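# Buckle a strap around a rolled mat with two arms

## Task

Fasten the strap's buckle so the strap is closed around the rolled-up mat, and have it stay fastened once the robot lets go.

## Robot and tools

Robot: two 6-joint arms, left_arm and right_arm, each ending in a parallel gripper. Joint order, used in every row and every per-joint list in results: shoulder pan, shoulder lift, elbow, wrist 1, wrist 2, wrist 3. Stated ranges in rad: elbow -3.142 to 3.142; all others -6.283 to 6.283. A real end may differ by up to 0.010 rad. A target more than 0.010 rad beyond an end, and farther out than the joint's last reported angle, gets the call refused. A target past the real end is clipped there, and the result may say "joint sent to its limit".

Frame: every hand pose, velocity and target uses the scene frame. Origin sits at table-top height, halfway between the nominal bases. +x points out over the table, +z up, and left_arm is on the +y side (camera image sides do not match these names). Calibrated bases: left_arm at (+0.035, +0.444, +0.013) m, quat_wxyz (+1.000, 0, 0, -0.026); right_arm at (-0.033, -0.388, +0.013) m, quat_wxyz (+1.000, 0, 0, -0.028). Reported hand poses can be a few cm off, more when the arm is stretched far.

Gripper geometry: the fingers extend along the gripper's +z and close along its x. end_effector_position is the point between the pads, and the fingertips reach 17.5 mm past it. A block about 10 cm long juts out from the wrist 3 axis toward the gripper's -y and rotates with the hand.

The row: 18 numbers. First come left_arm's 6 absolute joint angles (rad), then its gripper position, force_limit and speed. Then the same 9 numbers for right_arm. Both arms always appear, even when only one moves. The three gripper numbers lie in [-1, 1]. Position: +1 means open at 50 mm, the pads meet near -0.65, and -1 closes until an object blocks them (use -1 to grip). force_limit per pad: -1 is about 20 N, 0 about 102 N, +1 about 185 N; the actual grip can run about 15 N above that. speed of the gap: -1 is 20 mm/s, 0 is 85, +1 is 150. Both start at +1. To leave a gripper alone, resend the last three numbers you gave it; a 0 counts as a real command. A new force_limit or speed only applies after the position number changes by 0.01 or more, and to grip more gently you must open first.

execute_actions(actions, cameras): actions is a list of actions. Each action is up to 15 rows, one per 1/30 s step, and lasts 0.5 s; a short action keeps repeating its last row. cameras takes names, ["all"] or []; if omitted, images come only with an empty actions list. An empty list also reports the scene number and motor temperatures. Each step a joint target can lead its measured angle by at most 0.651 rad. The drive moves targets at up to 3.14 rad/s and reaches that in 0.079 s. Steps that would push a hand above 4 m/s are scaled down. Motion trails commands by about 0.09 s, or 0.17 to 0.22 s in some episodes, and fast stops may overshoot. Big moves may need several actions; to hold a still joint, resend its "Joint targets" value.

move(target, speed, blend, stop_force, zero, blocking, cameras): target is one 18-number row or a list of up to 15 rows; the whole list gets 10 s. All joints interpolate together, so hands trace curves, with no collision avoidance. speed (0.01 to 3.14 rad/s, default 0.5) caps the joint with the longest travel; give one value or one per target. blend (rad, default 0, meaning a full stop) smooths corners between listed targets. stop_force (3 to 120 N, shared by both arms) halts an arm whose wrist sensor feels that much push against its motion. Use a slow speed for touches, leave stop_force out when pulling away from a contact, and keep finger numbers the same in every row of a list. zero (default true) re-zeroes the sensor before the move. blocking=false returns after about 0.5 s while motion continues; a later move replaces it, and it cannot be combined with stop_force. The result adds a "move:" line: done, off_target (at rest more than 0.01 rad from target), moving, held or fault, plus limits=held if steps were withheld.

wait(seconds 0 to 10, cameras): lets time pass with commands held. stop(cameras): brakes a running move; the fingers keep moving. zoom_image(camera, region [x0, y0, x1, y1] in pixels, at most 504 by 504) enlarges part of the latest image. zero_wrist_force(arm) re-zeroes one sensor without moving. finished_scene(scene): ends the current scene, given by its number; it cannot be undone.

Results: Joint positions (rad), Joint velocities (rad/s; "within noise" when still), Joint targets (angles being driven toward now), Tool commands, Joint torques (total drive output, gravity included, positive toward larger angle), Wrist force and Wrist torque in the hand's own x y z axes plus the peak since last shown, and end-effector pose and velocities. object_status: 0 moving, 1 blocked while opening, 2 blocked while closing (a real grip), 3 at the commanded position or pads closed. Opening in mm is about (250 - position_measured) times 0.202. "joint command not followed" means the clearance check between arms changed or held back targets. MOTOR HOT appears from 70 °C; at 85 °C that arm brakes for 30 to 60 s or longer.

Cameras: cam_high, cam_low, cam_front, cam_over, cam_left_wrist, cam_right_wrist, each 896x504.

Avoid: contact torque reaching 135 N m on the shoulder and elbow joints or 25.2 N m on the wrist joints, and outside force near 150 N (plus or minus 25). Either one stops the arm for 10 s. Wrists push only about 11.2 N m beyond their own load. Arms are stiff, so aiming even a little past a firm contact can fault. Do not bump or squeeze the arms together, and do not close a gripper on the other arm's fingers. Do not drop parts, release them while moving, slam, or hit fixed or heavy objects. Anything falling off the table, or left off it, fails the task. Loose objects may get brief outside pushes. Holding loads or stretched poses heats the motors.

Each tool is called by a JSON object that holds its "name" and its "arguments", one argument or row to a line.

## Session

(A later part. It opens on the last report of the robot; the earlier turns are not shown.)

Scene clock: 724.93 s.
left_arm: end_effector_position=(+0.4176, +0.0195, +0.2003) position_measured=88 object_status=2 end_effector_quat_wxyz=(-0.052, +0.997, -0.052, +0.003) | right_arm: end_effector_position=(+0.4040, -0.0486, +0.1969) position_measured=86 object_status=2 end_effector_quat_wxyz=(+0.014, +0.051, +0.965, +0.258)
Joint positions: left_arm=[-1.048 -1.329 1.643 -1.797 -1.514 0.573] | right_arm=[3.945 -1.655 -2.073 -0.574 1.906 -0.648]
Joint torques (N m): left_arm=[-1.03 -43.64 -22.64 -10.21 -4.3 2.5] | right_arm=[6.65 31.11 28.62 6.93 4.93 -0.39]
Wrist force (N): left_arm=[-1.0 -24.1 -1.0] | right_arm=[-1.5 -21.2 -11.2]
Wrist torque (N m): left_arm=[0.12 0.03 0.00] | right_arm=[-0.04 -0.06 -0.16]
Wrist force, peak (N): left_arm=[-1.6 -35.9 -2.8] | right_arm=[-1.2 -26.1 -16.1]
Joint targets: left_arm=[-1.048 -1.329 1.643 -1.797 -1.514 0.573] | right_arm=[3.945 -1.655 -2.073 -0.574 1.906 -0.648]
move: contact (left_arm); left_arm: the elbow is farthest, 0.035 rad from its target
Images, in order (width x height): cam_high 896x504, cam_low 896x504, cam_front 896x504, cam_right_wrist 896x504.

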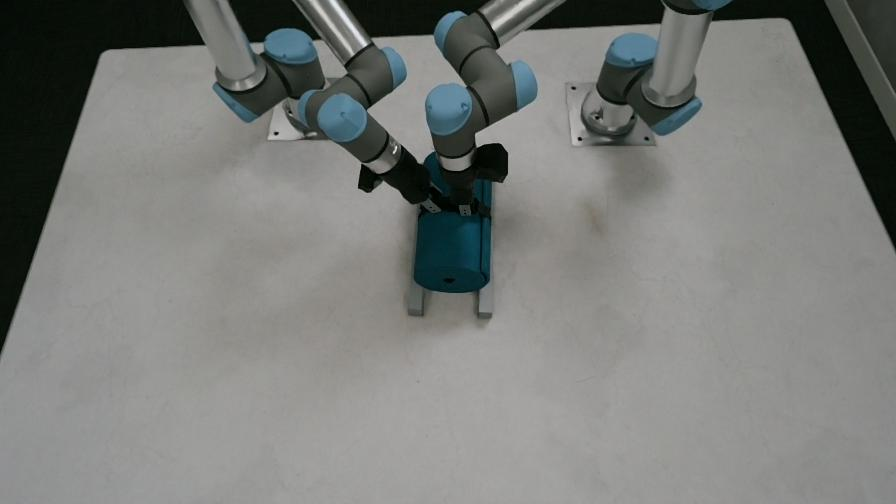

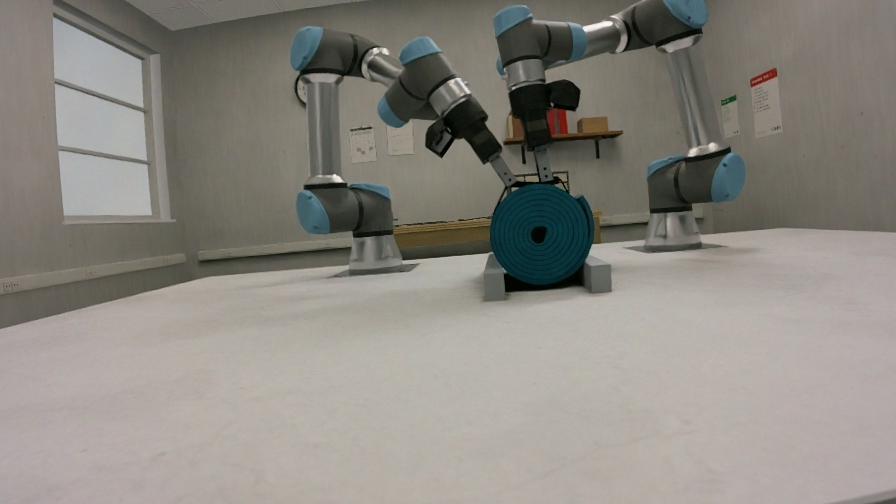

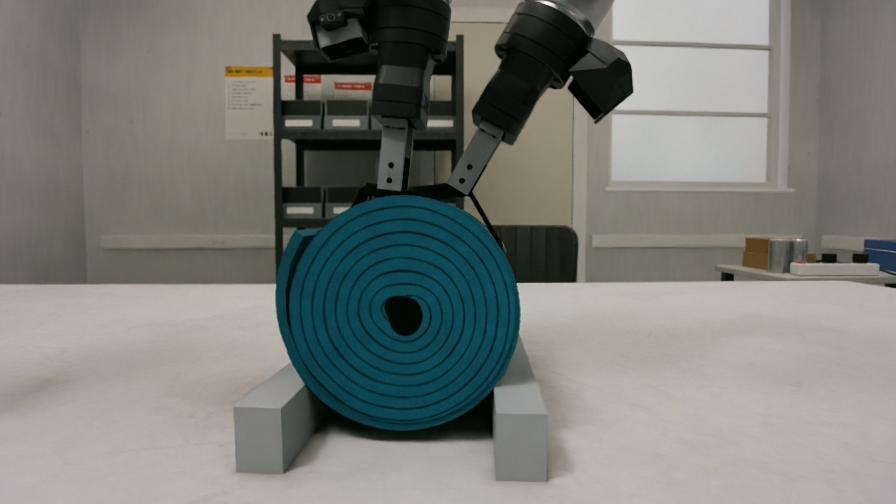

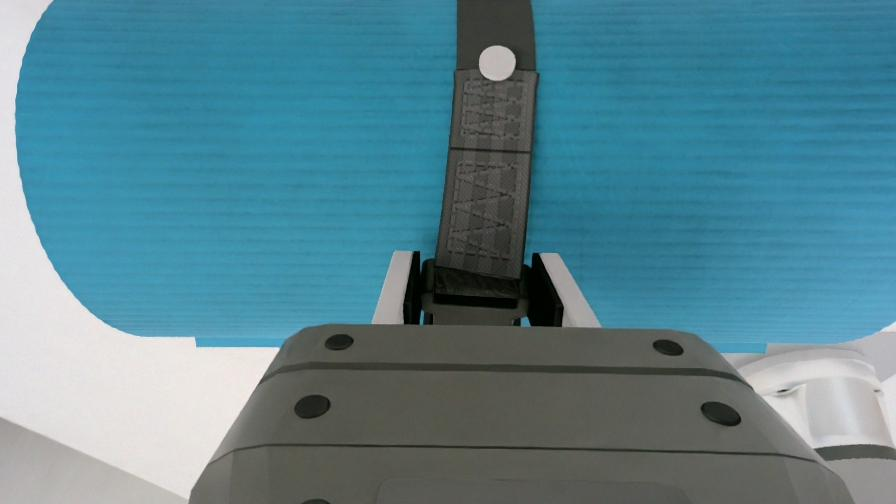

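{"name": "move", "arguments": {
  "target": [-0.9985,-1.3915,1.7581,-1.994,-1.6116,0.6241,-1,-0.7,-0.9,3.9084,-1.67,-2.1289,-0.4271,1.9856,-0.6512,-1,-0.7,-0.9],
  "speed": 0.08,
  "cameras": ["cam_front","cam_high","cam_low","cam_right_wrist","cam_left_wrist"]
}}

{"name": "zoom_image", "arguments": {
  "camera": "cam_front",
  "region": [330, 140, 500, 230]
}}

{"name": "zoom_image", "arguments": {
  "camera": "cam_low",
  "region": [480, 150, 620, 220]
}}

Scene clock: 742.97 s.
left_arm: end_effector_position=(+0.4183, +0.0222, +0.2000) position_measured=88 object_status=2 end_effector_quat_wxyz=(+0.035, +0.998, -0.052, -0.002) end_effector_velocity=(+0.000, +0.001, +0.000) end_effector_angular_velocity=(+0.004, -0.001, +0.000) | right_arm: end_effector_position=(+0.4036, -0.0501, +0.1954) position_measured=86 object_status=2 end_effector_quat_wxyz=(+0.016, +0.050, +0.950, +0.309)
Joint positions: left_arm=[-0.998 -1.392 1.758 -1.994 -1.612 0.624] | right_arm=[3.908 -1.67 -2.129 -0.427 1.986 -0.651]
Joint velocities: left_arm=[0 0 -0.002 0.005 0.003 0] | right_arm=[within noise]
Joint torques (N m): left_arm=[-11.12 -29.61 -36.16 -4.96 -0.25 -0.32] | right_arm=[10.97 22.78 32.43 5.49 1.62 -1.27]
Wrist force (N): left_arm=[-2.8 -17.3 -0.7] | right_arm=[-2.5 -17.3 -7.2]
Wrist torque (N m): left_arm=[0.15 0.02 -0.09] | right_arm=[-0.07 0.08 -0.08]
Wrist force, peak (N): left_arm=[0.9 -37.8 -5.6] | right_arm=[4.1 -31.2 -25.5]
Joint targets: left_arm=[-0.999 -1.391 1.758 -1.994 -1.612 0.624] | right_arm=[3.908 -1.670 -2.129 -0.427 1.986 -0.651]
move: done
Images, in order (width x height): cam_high 896x504, cam_low 896x504, cam_front 896x504, cam_left_wrist 896x504, cam_right_wrist 896x504.

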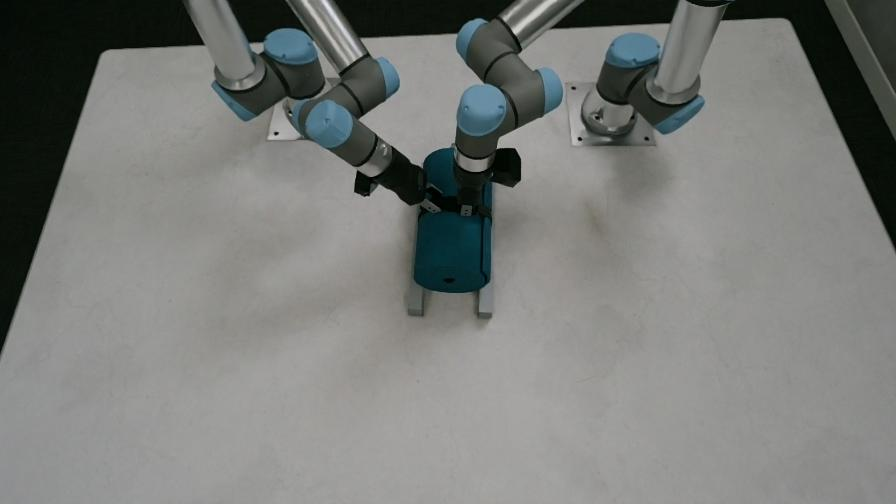

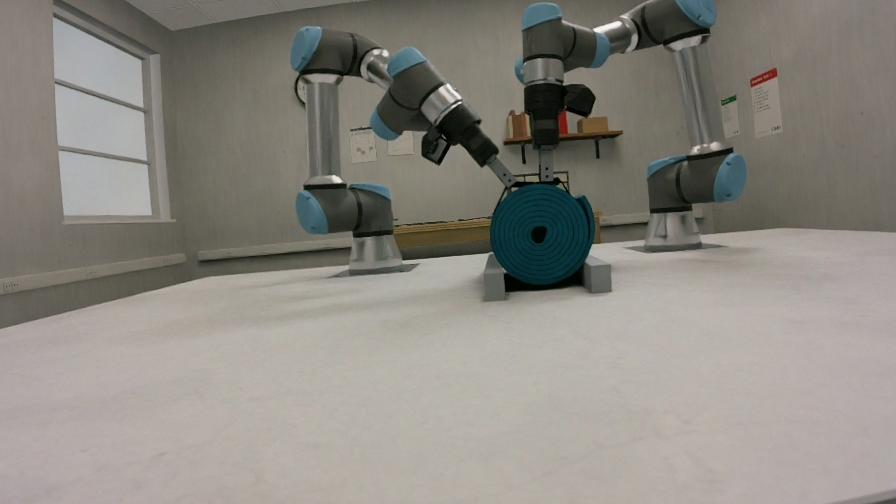

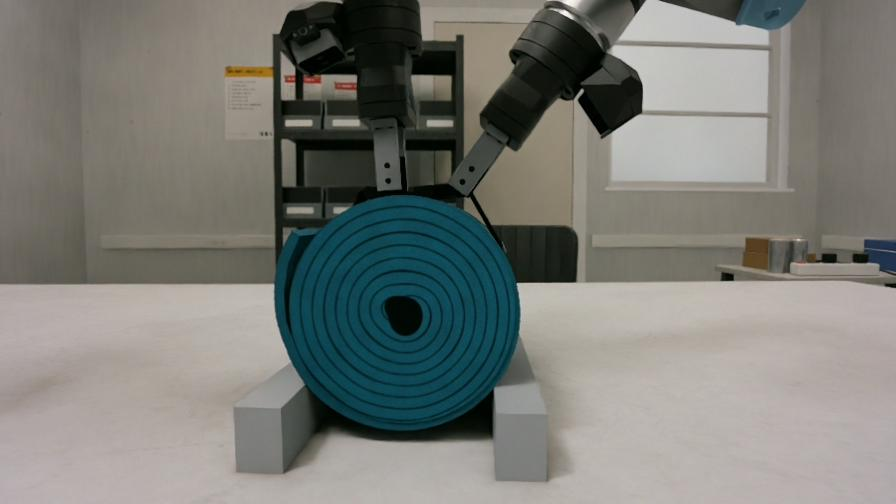

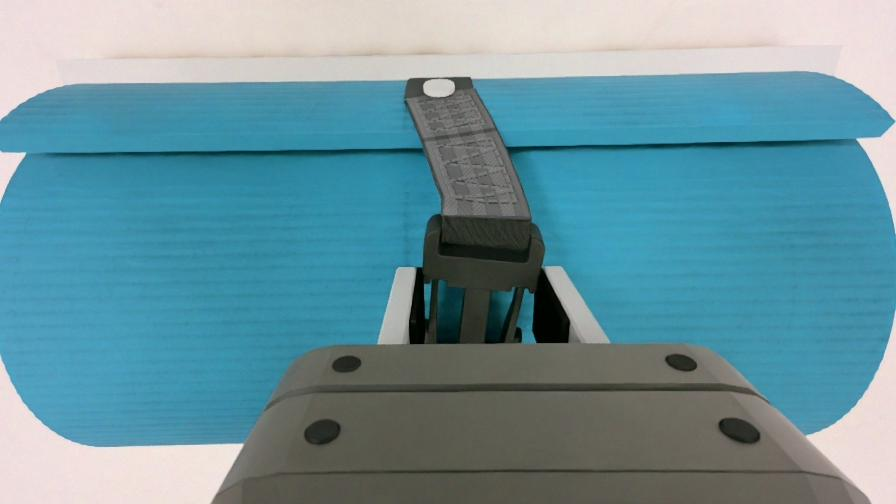

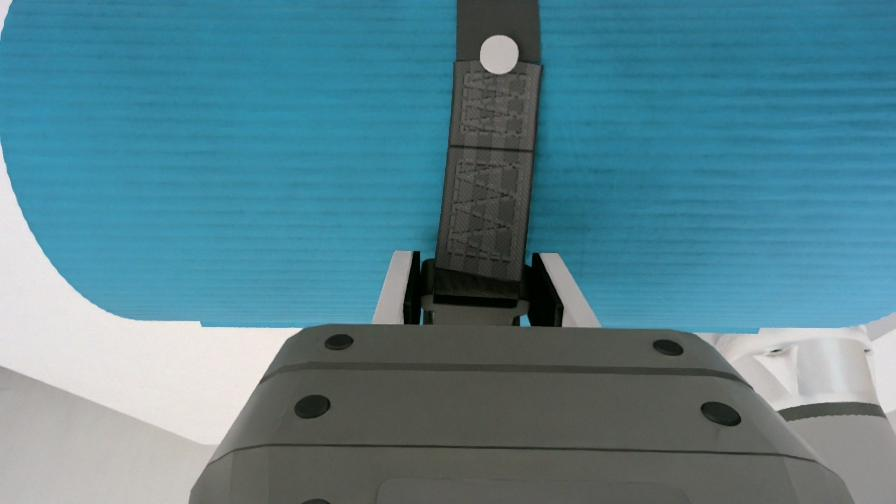

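Scaled by 2.965.

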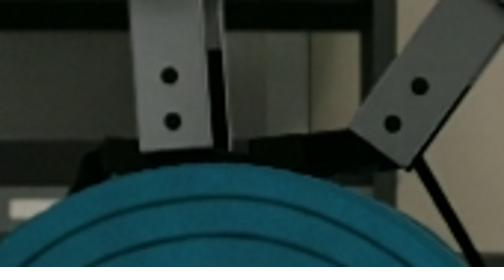

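Scaled by 3.600.

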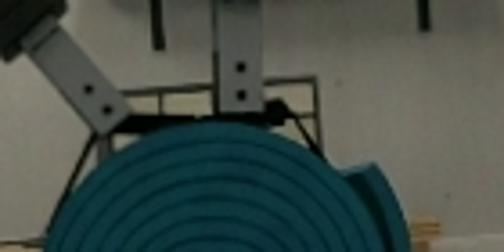

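{"name": "move", "arguments": {
  "target": [-0.9985,-1.3915,1.7581,-1.994,-1.6116,0.6241,-0.97,0.1,-0.9,3.9084,-1.67,-2.1289,-0.4271,1.9856,-0.6512,-0.97,0.1,-0.9],
  "cameras": ["cam_left_wrist"]
}}

{"name": "zoom_image", "arguments": {
  "camera": "cam_left_wrist",
  "region": [320, 150, 680, 350]
}}

Scene clock: 752.77 s.
left_arm: end_effector_position=(+0.4183, +0.0221, +0.2000) position_measured=95 object_status=2 end_effector_quat_wxyz=(+0.035, +0.998, -0.052, -0.002) | right_arm: end_effector_position=(+0.4037, -0.0500, +0.1955) position_measured=90 object_status=2 end_effector_quat_wxyz=(+0.016, +0.050, +0.950, +0.309)
Joint positions: left_arm=[-0.999 -1.391 1.758 -1.994 -1.612 0.624] | right_arm=[3.908 -1.67 -2.129 -0.427 1.986 -0.651]
Joint torques (N m): left_arm=[-13.87 -26.82 -36.23 -6.8 -3.33 -2.51] | right_arm=[13.3 36.3 36.51 7.59 1.54 0.56]
Wrist force (N): left_arm=[-1.4 -18.0 -1.0] | right_arm=[-1.3 -18.6 -7.5]
Wrist torque (N m): left_arm=[0.15 0.02 -0.13] | right_arm=[-0.02 0.13 -0.10]
Wrist force, peak (N): left_arm=[-1.6 -18.2 -0.7] | right_arm=[-1.3 -19.0 -7.3]
Joint targets: left_arm=[-0.999 -1.391 1.758 -1.994 -1.612 0.624] | right_arm=[3.908 -1.670 -2.129 -0.427 1.986 -0.651]
move: done
Images, in order (width x height): cam_left_wrist 896x504.

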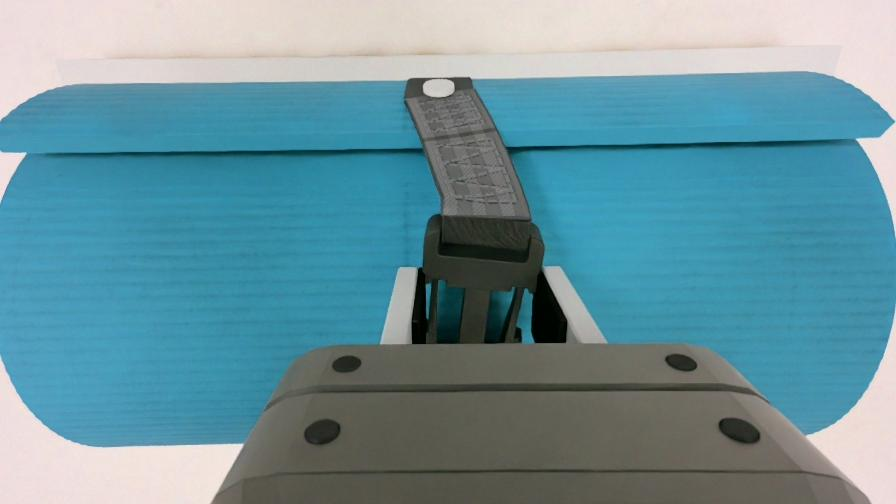

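Scaled by 1.400.

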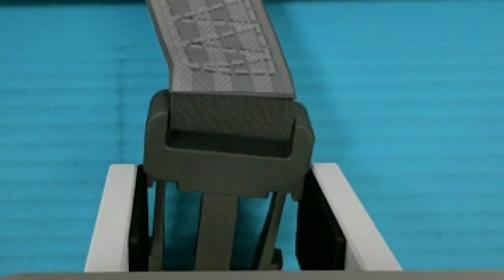

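{"name": "move", "arguments": {
  "target": [-1.0112,-1.3735,1.7366,-1.991,-1.6109,0.6114,-0.97,0.1,-0.9,3.9084,-1.67,-2.1289,-0.4271,1.9856,-0.6512,-0.97,0.1,-0.9],
  "speed": 0.03,
  "stop_force": 45,
  "cameras": ["cam_front","cam_left_wrist","cam_low","cam_high"]
}}

{"name": "zoom_image", "arguments": {
  "camera": "cam_front",
  "region": [330, 140, 500, 230]
}}

{"name": "zoom_image", "arguments": {
  "camera": "cam_left_wrist",
  "region": [320, 150, 680, 350]
}}

{"name": "zoom_image", "arguments": {
  "camera": "cam_high",
  "region": [430, 185, 490, 220]
}}

Scene clock: 766.83 s.
left_arm: end_effector_position=(+0.4170, +0.0103, +0.1999) position_measured=253 object_status=3 end_effector_quat_wxyz=(+0.035, +0.998, -0.052, -0.002) | right_arm: end_effector_position=(+0.4037, -0.0501, +0.1954) position_measured=90 object_status=2 end_effector_quat_wxyz=(+0.016, +0.050, +0.950, +0.309)
Joint positions: left_arm=[-1.011 -1.373 1.737 -1.991 -1.611 0.611] | right_arm=[3.908 -1.67 -2.129 -0.427 1.986 -0.651]
Joint torques (N m): left_arm=[-11.56 -44.46 -27.16 -12.79 -6.68 2.35] | right_arm=[20.45 17.54 32.6 9.53 5.7 0.59]
Wrist force (N): left_arm=[-0.7 -34.1 -0.1] | right_arm=[-0.2 -28.0 -20.6]
Wrist torque (N m): left_arm=[0.15 0.08 0.03] | right_arm=[0.25 -0.03 -0.03]
Wrist force, peak (N): left_arm=[4.9 -46.8 -11.5] | right_arm=[3.1 -32.9 -25.2]
Joint targets: left_arm=[-1.011 -1.374 1.737 -1.991 -1.611 0.611] | right_arm=[3.908 -1.670 -2.129 -0.427 1.986 -0.651]
move: done
Images, in order (width x height): cam_high 896x504, cam_low 896x504, cam_front 896x504, cam_left_wrist 896x504.

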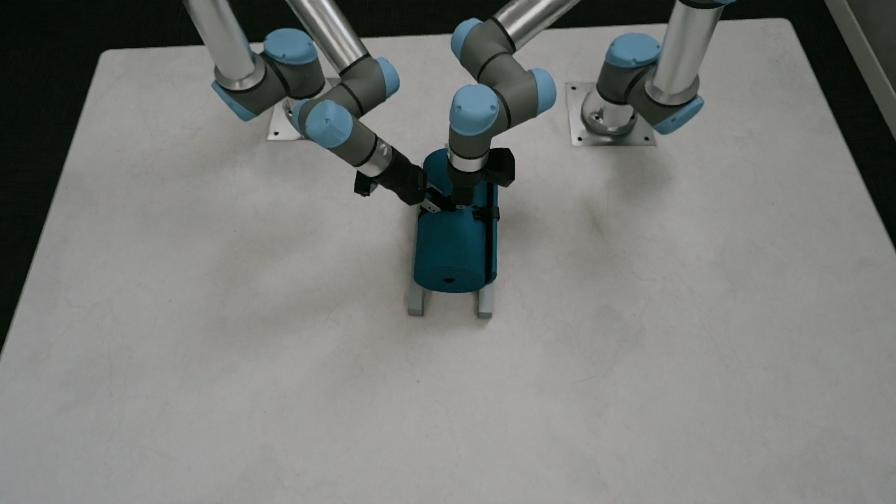

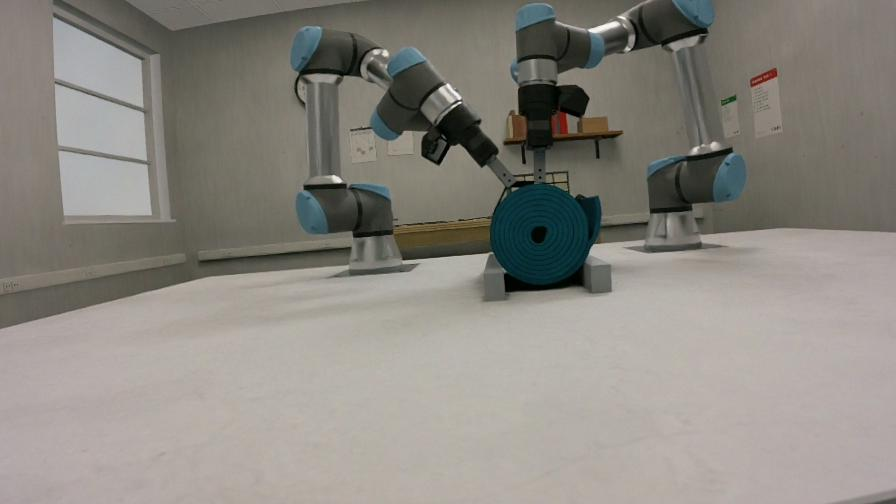

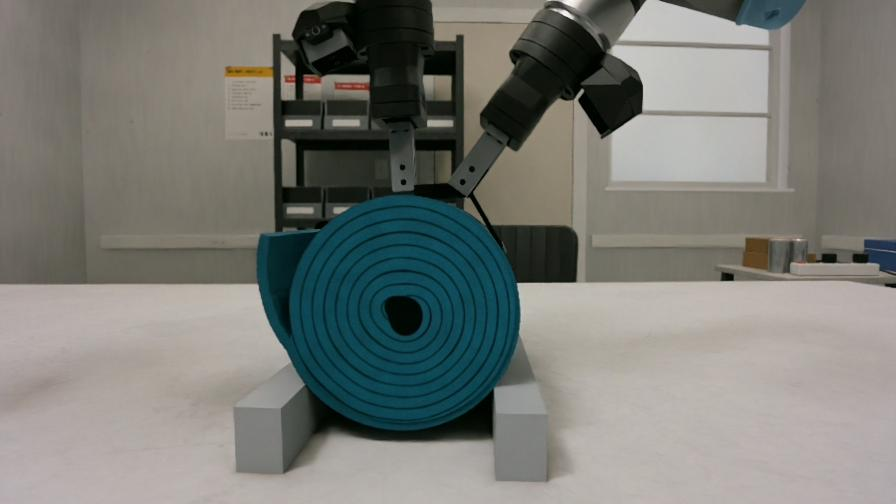

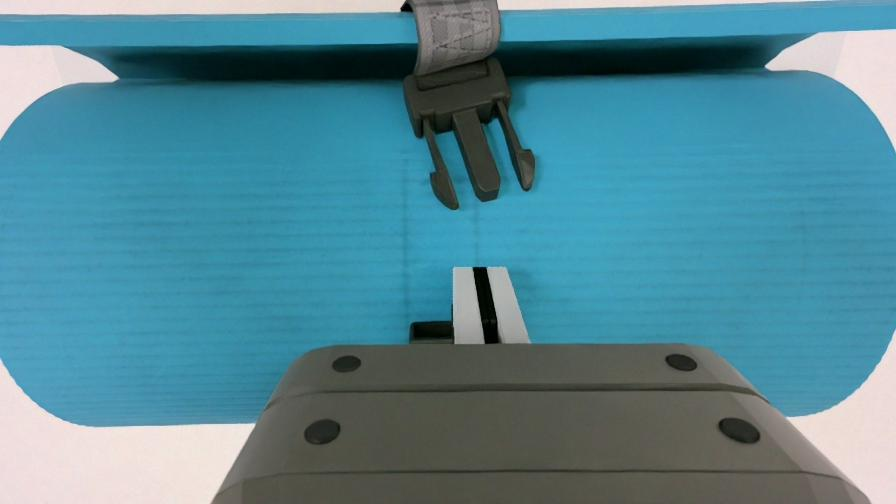

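Scaled by 2.965.

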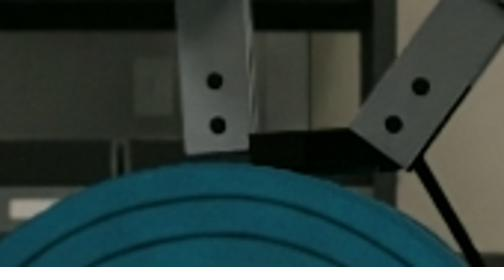

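Scaled by 1.400.

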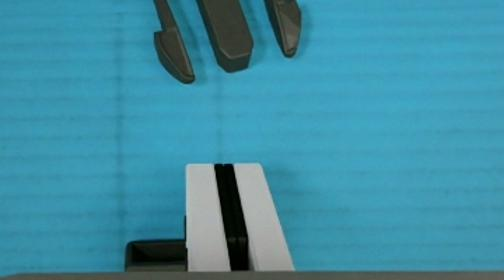

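Scaled by 8.400.

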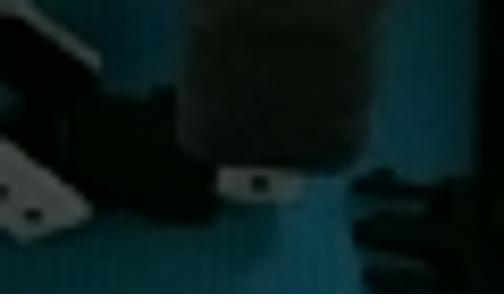

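{"name": "move", "arguments": {
  "target": [
    [-0.9985,-1.3915,1.7581,-1.994,-1.6116,0.6241,-0.97,0.1,-0.9,3.9084,-1.67,-2.1289,-0.4271,1.9856,-0.6512,-0.97,0.1,-0.9],
    [-0.8129,-1.5439,2.3052,-2.9298,-1.8746,0.4141,1,-0.7,-0.5,3.9084,-1.67,-2.1289,-0.4271,1.9856,-0.6512,-0.97,0.1,-0.9]
  ],
  "speed": [0.1,0.4],
  "cameras": ["cam_left_wrist","cam_over","cam_front"]
}}

{"name": "zoom_image", "arguments": {
  "camera": "cam_left_wrist",
  "region": [320, 120, 620, 350]
}}

{"name": "zoom_image", "arguments": {
  "camera": "cam_over",
  "region": [270, 80, 510, 270]
}}

Scene clock: 803.53 s.
left_arm: end_effector_position=(+0.4131, +0.0865, +0.1812) position_measured=3 object_status=3 end_effector_quat_wxyz=(+0.323, +0.941, +0.093, +0.032) | right_arm: end_effector_position=(+0.4037, -0.0500, +0.1955) position_measured=90 object_status=2 end_effector_quat_wxyz=(+0.016, +0.050, +0.950, +0.309)
Joint positions: left_arm=[-0.813 -1.544 2.305 -2.93 -1.875 0.414] | right_arm=[3.908 -1.67 -2.129 -0.427 1.986 -0.651]
Joint torques (N m): left_arm=[-7.3 -14.89 -13.89 -6.11 -0.17 2.32] | right_arm=[-6.56 34.86 13.22 3.36 -1.49 0.54]
Wrist force (N): left_arm=[-1.2 -0.1 0.7] | right_arm=[-0.3 -1.8 0.5]
Wrist torque (N m): left_arm=[0.03 0.24 -0.13] | right_arm=[0.27 0.13 -0.16]
Wrist force, peak (N): left_arm=[-0.9 -35.0 -0.1] | right_arm=[-0.5 -28.7 -21.2]
Joint targets: left_arm=[-0.813 -1.544 2.305 -2.930 -1.875 0.414] | right_arm=[3.908 -1.670 -2.129 -0.427 1.986 -0.651]
move: done
Images, in order (width x height): cam_front 896x504, cam_over 896x504, cam_left_wrist 896x504.

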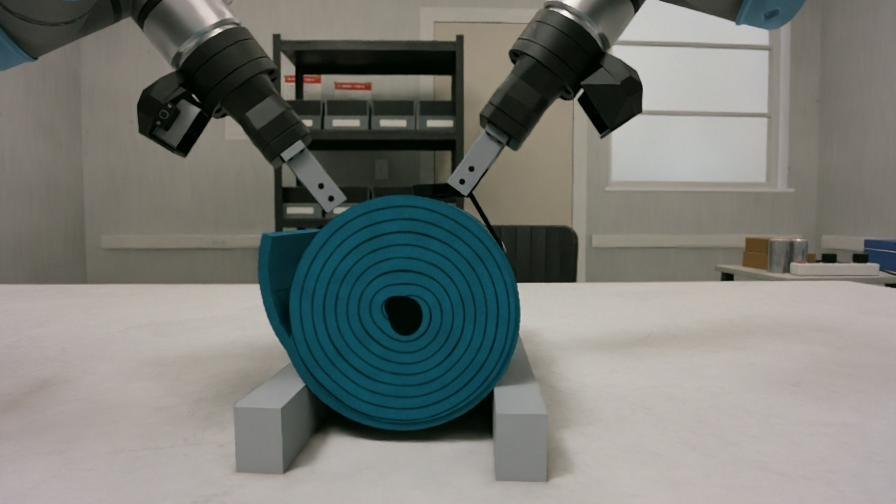

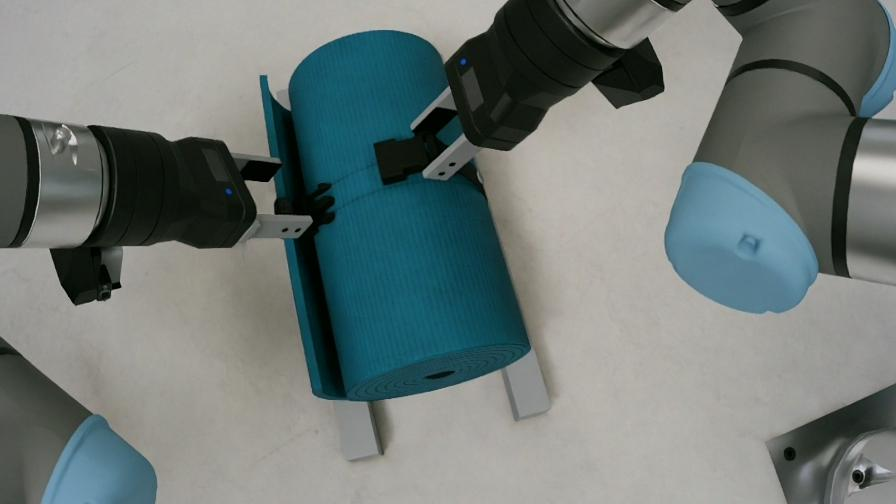

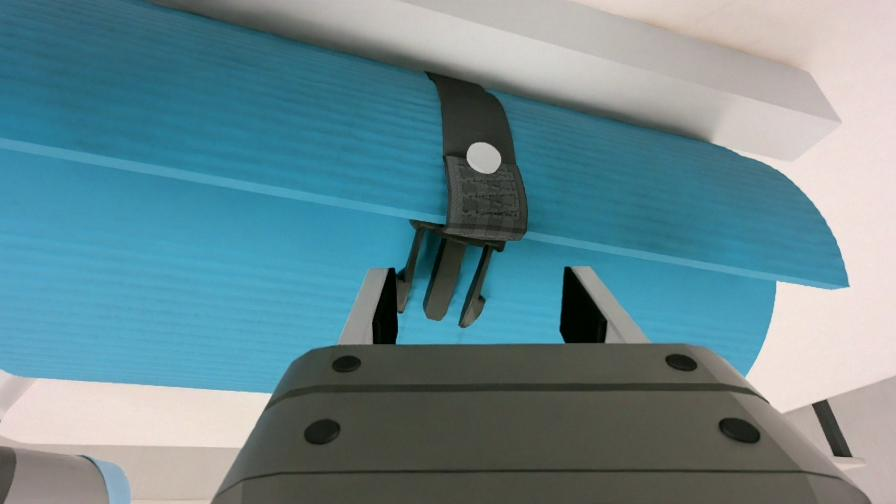

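Scaled by 1.680.

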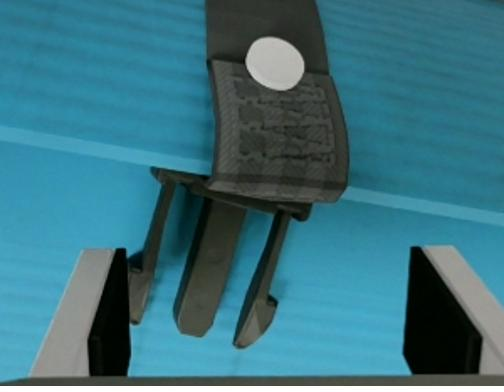

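Scaled by 2.100.

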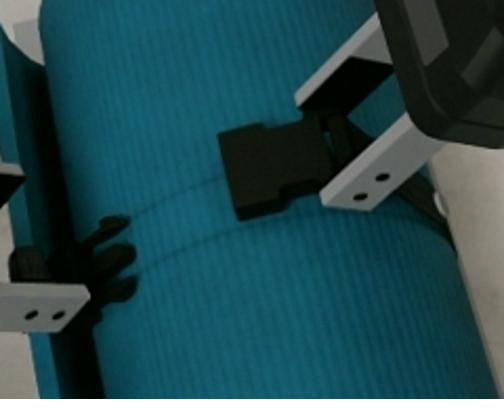

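{"name": "move", "arguments": {
  "target": [-0.7332,-1.4849,2.2086,-2.7881,-2.0774,0.7335,0.8,-0.7,-0.5,3.9084,-1.67,-2.1289,-0.4271,1.9856,-0.6512,-0.97,0.1,-0.9],
  "speed": 0.3,
  "cameras": ["cam_left_wrist"]
}}

{"name": "zoom_image", "arguments": {
  "camera": "cam_left_wrist",
  "region": [320, 120, 620, 350]
}}

Scene clock: 825.87 s.
left_arm: end_effector_position=(+0.4124, +0.0775, +0.1866) position_measured=32 object_status=3 end_effector_quat_wxyz=(+0.339, +0.940, -0.037, -0.013) | right_arm: end_effector_position=(+0.4037, -0.0500, +0.1955) position_measured=90 object_status=2 end_effector_quat_wxyz=(+0.016, +0.050, +0.950, +0.309)
Joint positions: left_arm=[-0.733 -1.485 2.209 -2.788 -2.077 0.733] | right_arm=[3.908 -1.67 -2.129 -0.427 1.986 -0.651]
Joint torques (N m): left_arm=[-7.67 -34.97 -12.9 -5.83 -0.47 -0.55] | right_arm=[-6.73 35.22 13.59 3.32 -1.35 0.47]
Wrist force (N): left_arm=[-1.3 -0.6 0.4] | right_arm=[-0.5 -1.8 0.7]
Wrist torque (N m): left_arm=[-0.05 0.27 -0.08] | right_arm=[0.28 0.16 -0.16]
Wrist force, peak (N): left_arm=[-1.8 -0.4 0.6] | right_arm=[-0.6 -2.0 0.7]
Joint targets: left_arm=[-0.733 -1.485 2.209 -2.788 -2.077 0.734] | right_arm=[3.908 -1.670 -2.129 -0.427 1.986 -0.651]
move: done
Images, in order (width x height): cam_left_wrist 896x504.

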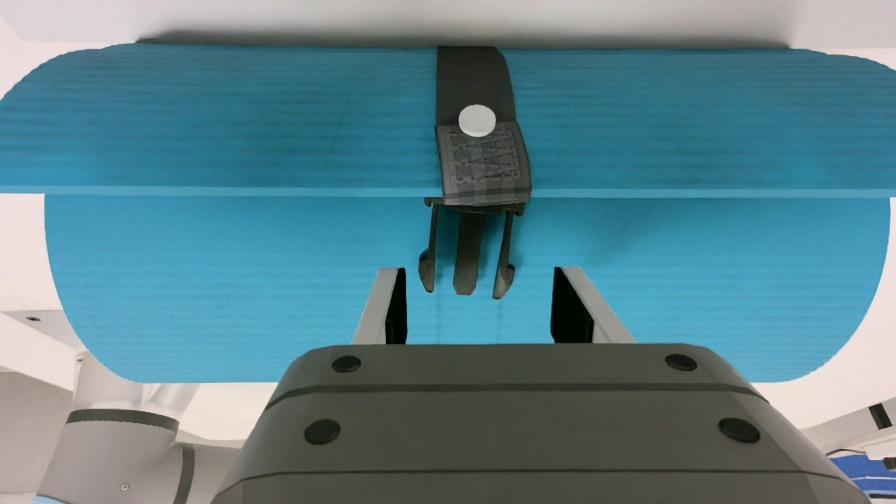

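Scaled by 1.680.

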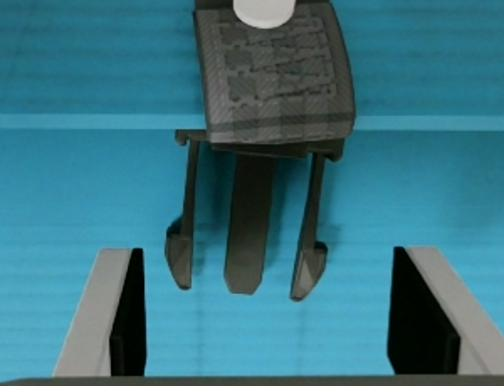

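{"name": "move", "arguments": {
  "target": [-0.7674,-1.4165,2.2142,-2.8785,-2.0609,0.6994,0.8,-0.7,-0.5,3.9084,-1.67,-2.1289,-0.4271,1.9856,-0.6512,-0.97,0.1,-0.9],
  "speed": 0.07,
  "stop_force": 6,
  "cameras": ["cam_left_wrist","cam_front"]
}}

{"name": "zoom_image", "arguments": {
  "camera": "cam_left_wrist",
  "region": [320, 120, 620, 350]
}}

Scene clock: 834.00 s.
left_arm: end_effector_position=(+0.4107, +0.0583, +0.1635) position_measured=32 object_status=3 end_effector_quat_wxyz=(+0.339, +0.940, -0.037, -0.013) | right_arm: end_effector_position=(+0.4037, -0.0500, +0.1955) position_measured=90 object_status=2 end_effector_quat_wxyz=(+0.016, +0.050, +0.950, +0.309)
Joint positions: left_arm=[-0.768 -1.416 2.214 -2.879 -2.061 0.699] | right_arm=[3.908 -1.67 -2.129 -0.427 1.986 -0.651]
Joint torques (N m): left_arm=[6.62 -34.06 -15 -0.77 -1.42 2.4] | right_arm=[-6.02 35.21 13.45 3.46 -1.36 0.4]
Wrist force (N): left_arm=[-2.4 -1.5 -7.9] | right_arm=[-0.6 -1.9 0.6]
Wrist torque (N m): left_arm=[-0.08 0.08 -0.05] | right_arm=[0.26 0.16 -0.16]
Wrist force, peak (N): left_arm=[-2.1 -1.0 -8.6] | right_arm=[-0.6 -2.0 0.6]
Joint targets: left_arm=[-0.768 -1.416 2.214 -2.879 -2.061 0.699] | right_arm=[3.908 -1.670 -2.129 -0.427 1.986 -0.651]
move: contact (left_arm)
Images, in order (width x height): cam_front 896x504, cam_left_wrist 896x504.

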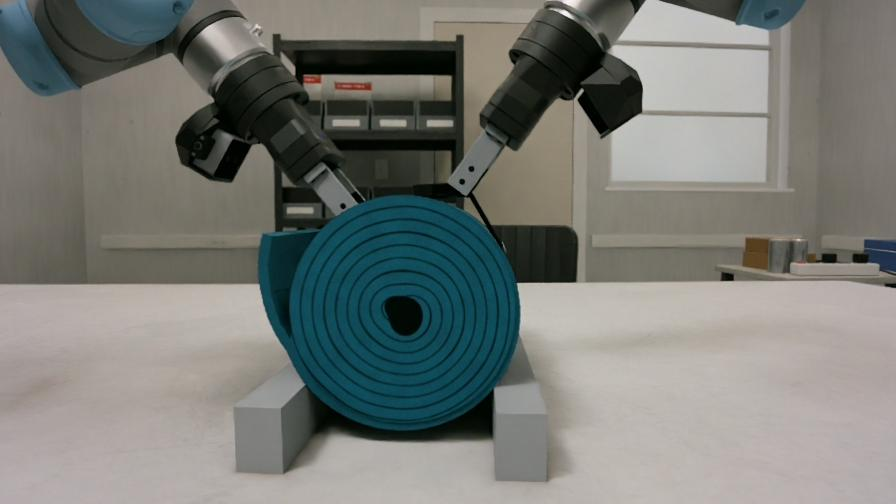

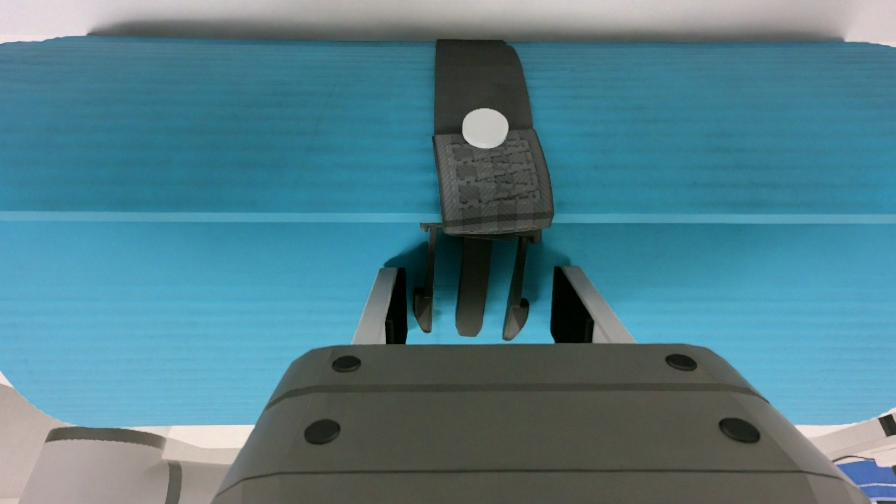

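Scaled by 1.680.

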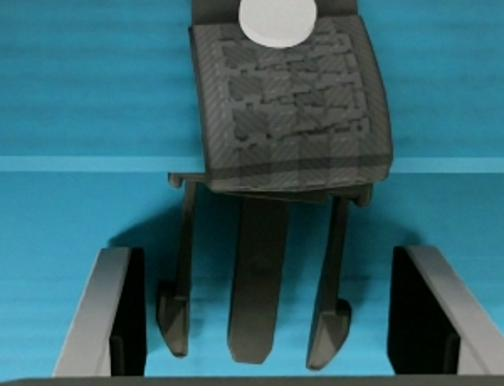

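{"name": "move", "arguments": {
  "target": [-0.7408,-1.4068,2.242,-2.9032,-2.0737,0.7259,0.68,-0.7,-0.5,3.9084,-1.67,-2.1289,-0.4271,1.9856,-0.6512,-0.97,0.1,-0.9],
  "speed": 0.06,
  "stop_force": 16,
  "cameras": ["cam_left_wrist"]
}}

{"name": "zoom_image", "arguments": {
  "camera": "cam_left_wrist",
  "region": [320, 120, 620, 350]
}}

Scene clock: 843.17 s.
left_arm: end_effector_position=(+0.4122, +0.0731, +0.1517) position_measured=51 object_status=3 end_effector_quat_wxyz=(+0.339, +0.940, -0.037, -0.013) | right_arm: end_effector_position=(+0.4037, -0.0500, +0.1955) position_measured=90 object_status=2 end_effector_quat_wxyz=(+0.016, +0.050, +0.950, +0.309)
Joint positions: left_arm=[-0.741 -1.407 2.242 -2.903 -2.074 0.726] | right_arm=[3.908 -1.67 -2.129 -0.427 1.986 -0.651]
Joint torques (N m): left_arm=[-7.14 -36.35 -25.1 -1.28 0.81 -2.61] | right_arm=[-5.84 35.26 13.66 3.41 -1.32 0.24]
Wrist force (N): left_arm=[-1.5 -0.5 0.4] | right_arm=[-0.5 -1.5 0.6]
Wrist torque (N m): left_arm=[-0.03 0.30 -0.18] | right_arm=[0.30 0.15 -0.16]
Wrist force, peak (N): left_arm=[-4.9 -1.2 -7.9] | right_arm=[-0.7 -2.1 0.5]
Joint targets: left_arm=[-0.741 -1.407 2.242 -2.903 -2.074 0.726] | right_arm=[3.908 -1.670 -2.129 -0.427 1.986 -0.651]
move: done
Images, in order (width x height): cam_left_wrist 896x504.

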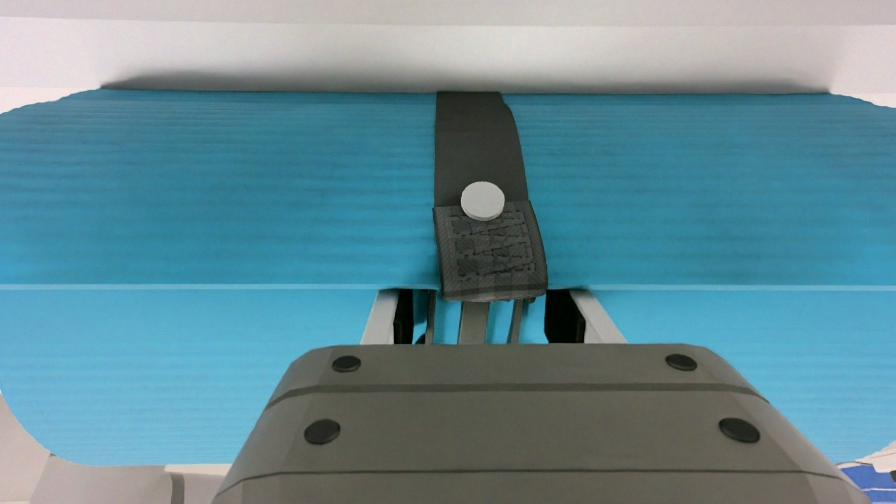

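Scaled by 1.680.

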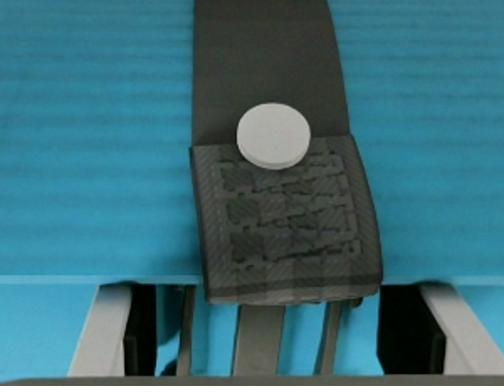

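{"name": "move", "arguments": {
  "target": [-0.7408,-1.4068,2.242,-2.9032,-2.0737,0.7259,-1,0.0,-0.9,3.9084,-1.67,-2.1289,-0.4271,1.9856,-0.6512,-0.97,0.1,-0.9],
  "cameras": ["cam_left_wrist"]
}}

{"name": "zoom_image", "arguments": {
  "camera": "cam_left_wrist",
  "region": [320, 120, 620, 350]
}}

Scene clock: 846.77 s.
left_arm: end_effector_position=(+0.4122, +0.0731, +0.1517) position_measured=92 object_status=2 end_effector_quat_wxyz=(+0.339, +0.940, -0.037, -0.013) | right_arm: end_effector_position=(+0.4037, -0.0500, +0.1955) position_measured=90 object_status=2 end_effector_quat_wxyz=(+0.016, +0.050, +0.950, +0.309)
Joint positions: left_arm=[-0.741 -1.407 2.242 -2.903 -2.074 0.726] | right_arm=[3.908 -1.67 -2.129 -0.427 1.986 -0.651]
Joint torques (N m): left_arm=[-7.65 -36.35 -25.09 -1.37 0.81 -2.52] | right_arm=[-6.1 35.21 13.81 3.38 -1.27 0.33]
Wrist force (N): left_arm=[-1.3 -0.4 0.5] | right_arm=[-0.6 -2.0 0.5]
Wrist torque (N m): left_arm=[-0.01 0.26 -0.19] | right_arm=[0.25 0.17 -0.16]
Wrist force, peak (N): left_arm=[-1.6 -0.5 0.6] | right_arm=[-0.6 -2.0 0.6]
Joint targets: left_arm=[-0.741 -1.407 2.242 -2.903 -2.074 0.726] | right_arm=[3.908 -1.670 -2.129 -0.427 1.986 -0.651]
move: done
Images, in order (width x height): cam_left_wrist 896x504.

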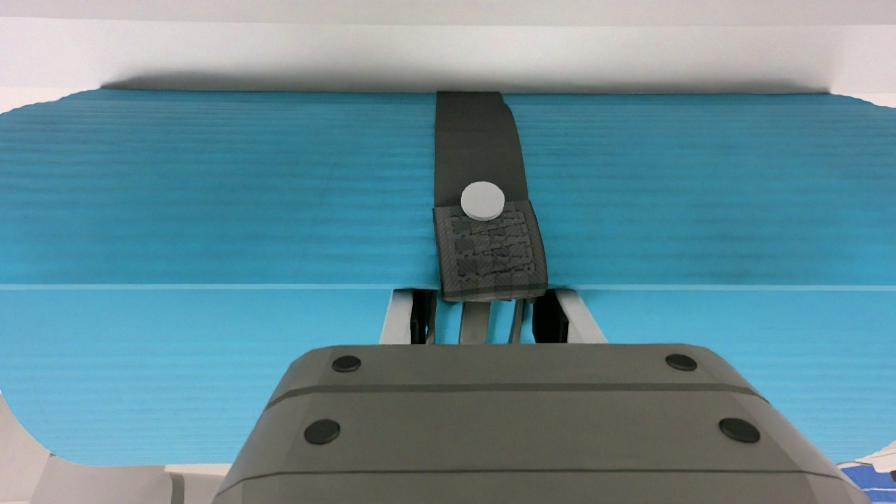

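Scaled by 1.680.

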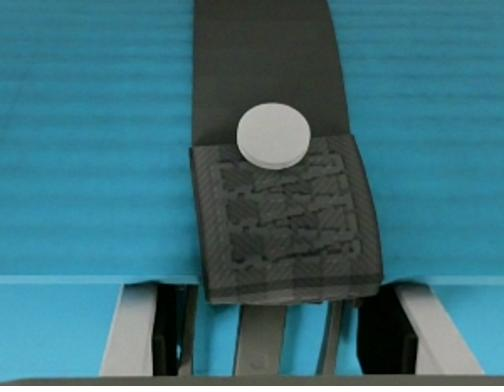

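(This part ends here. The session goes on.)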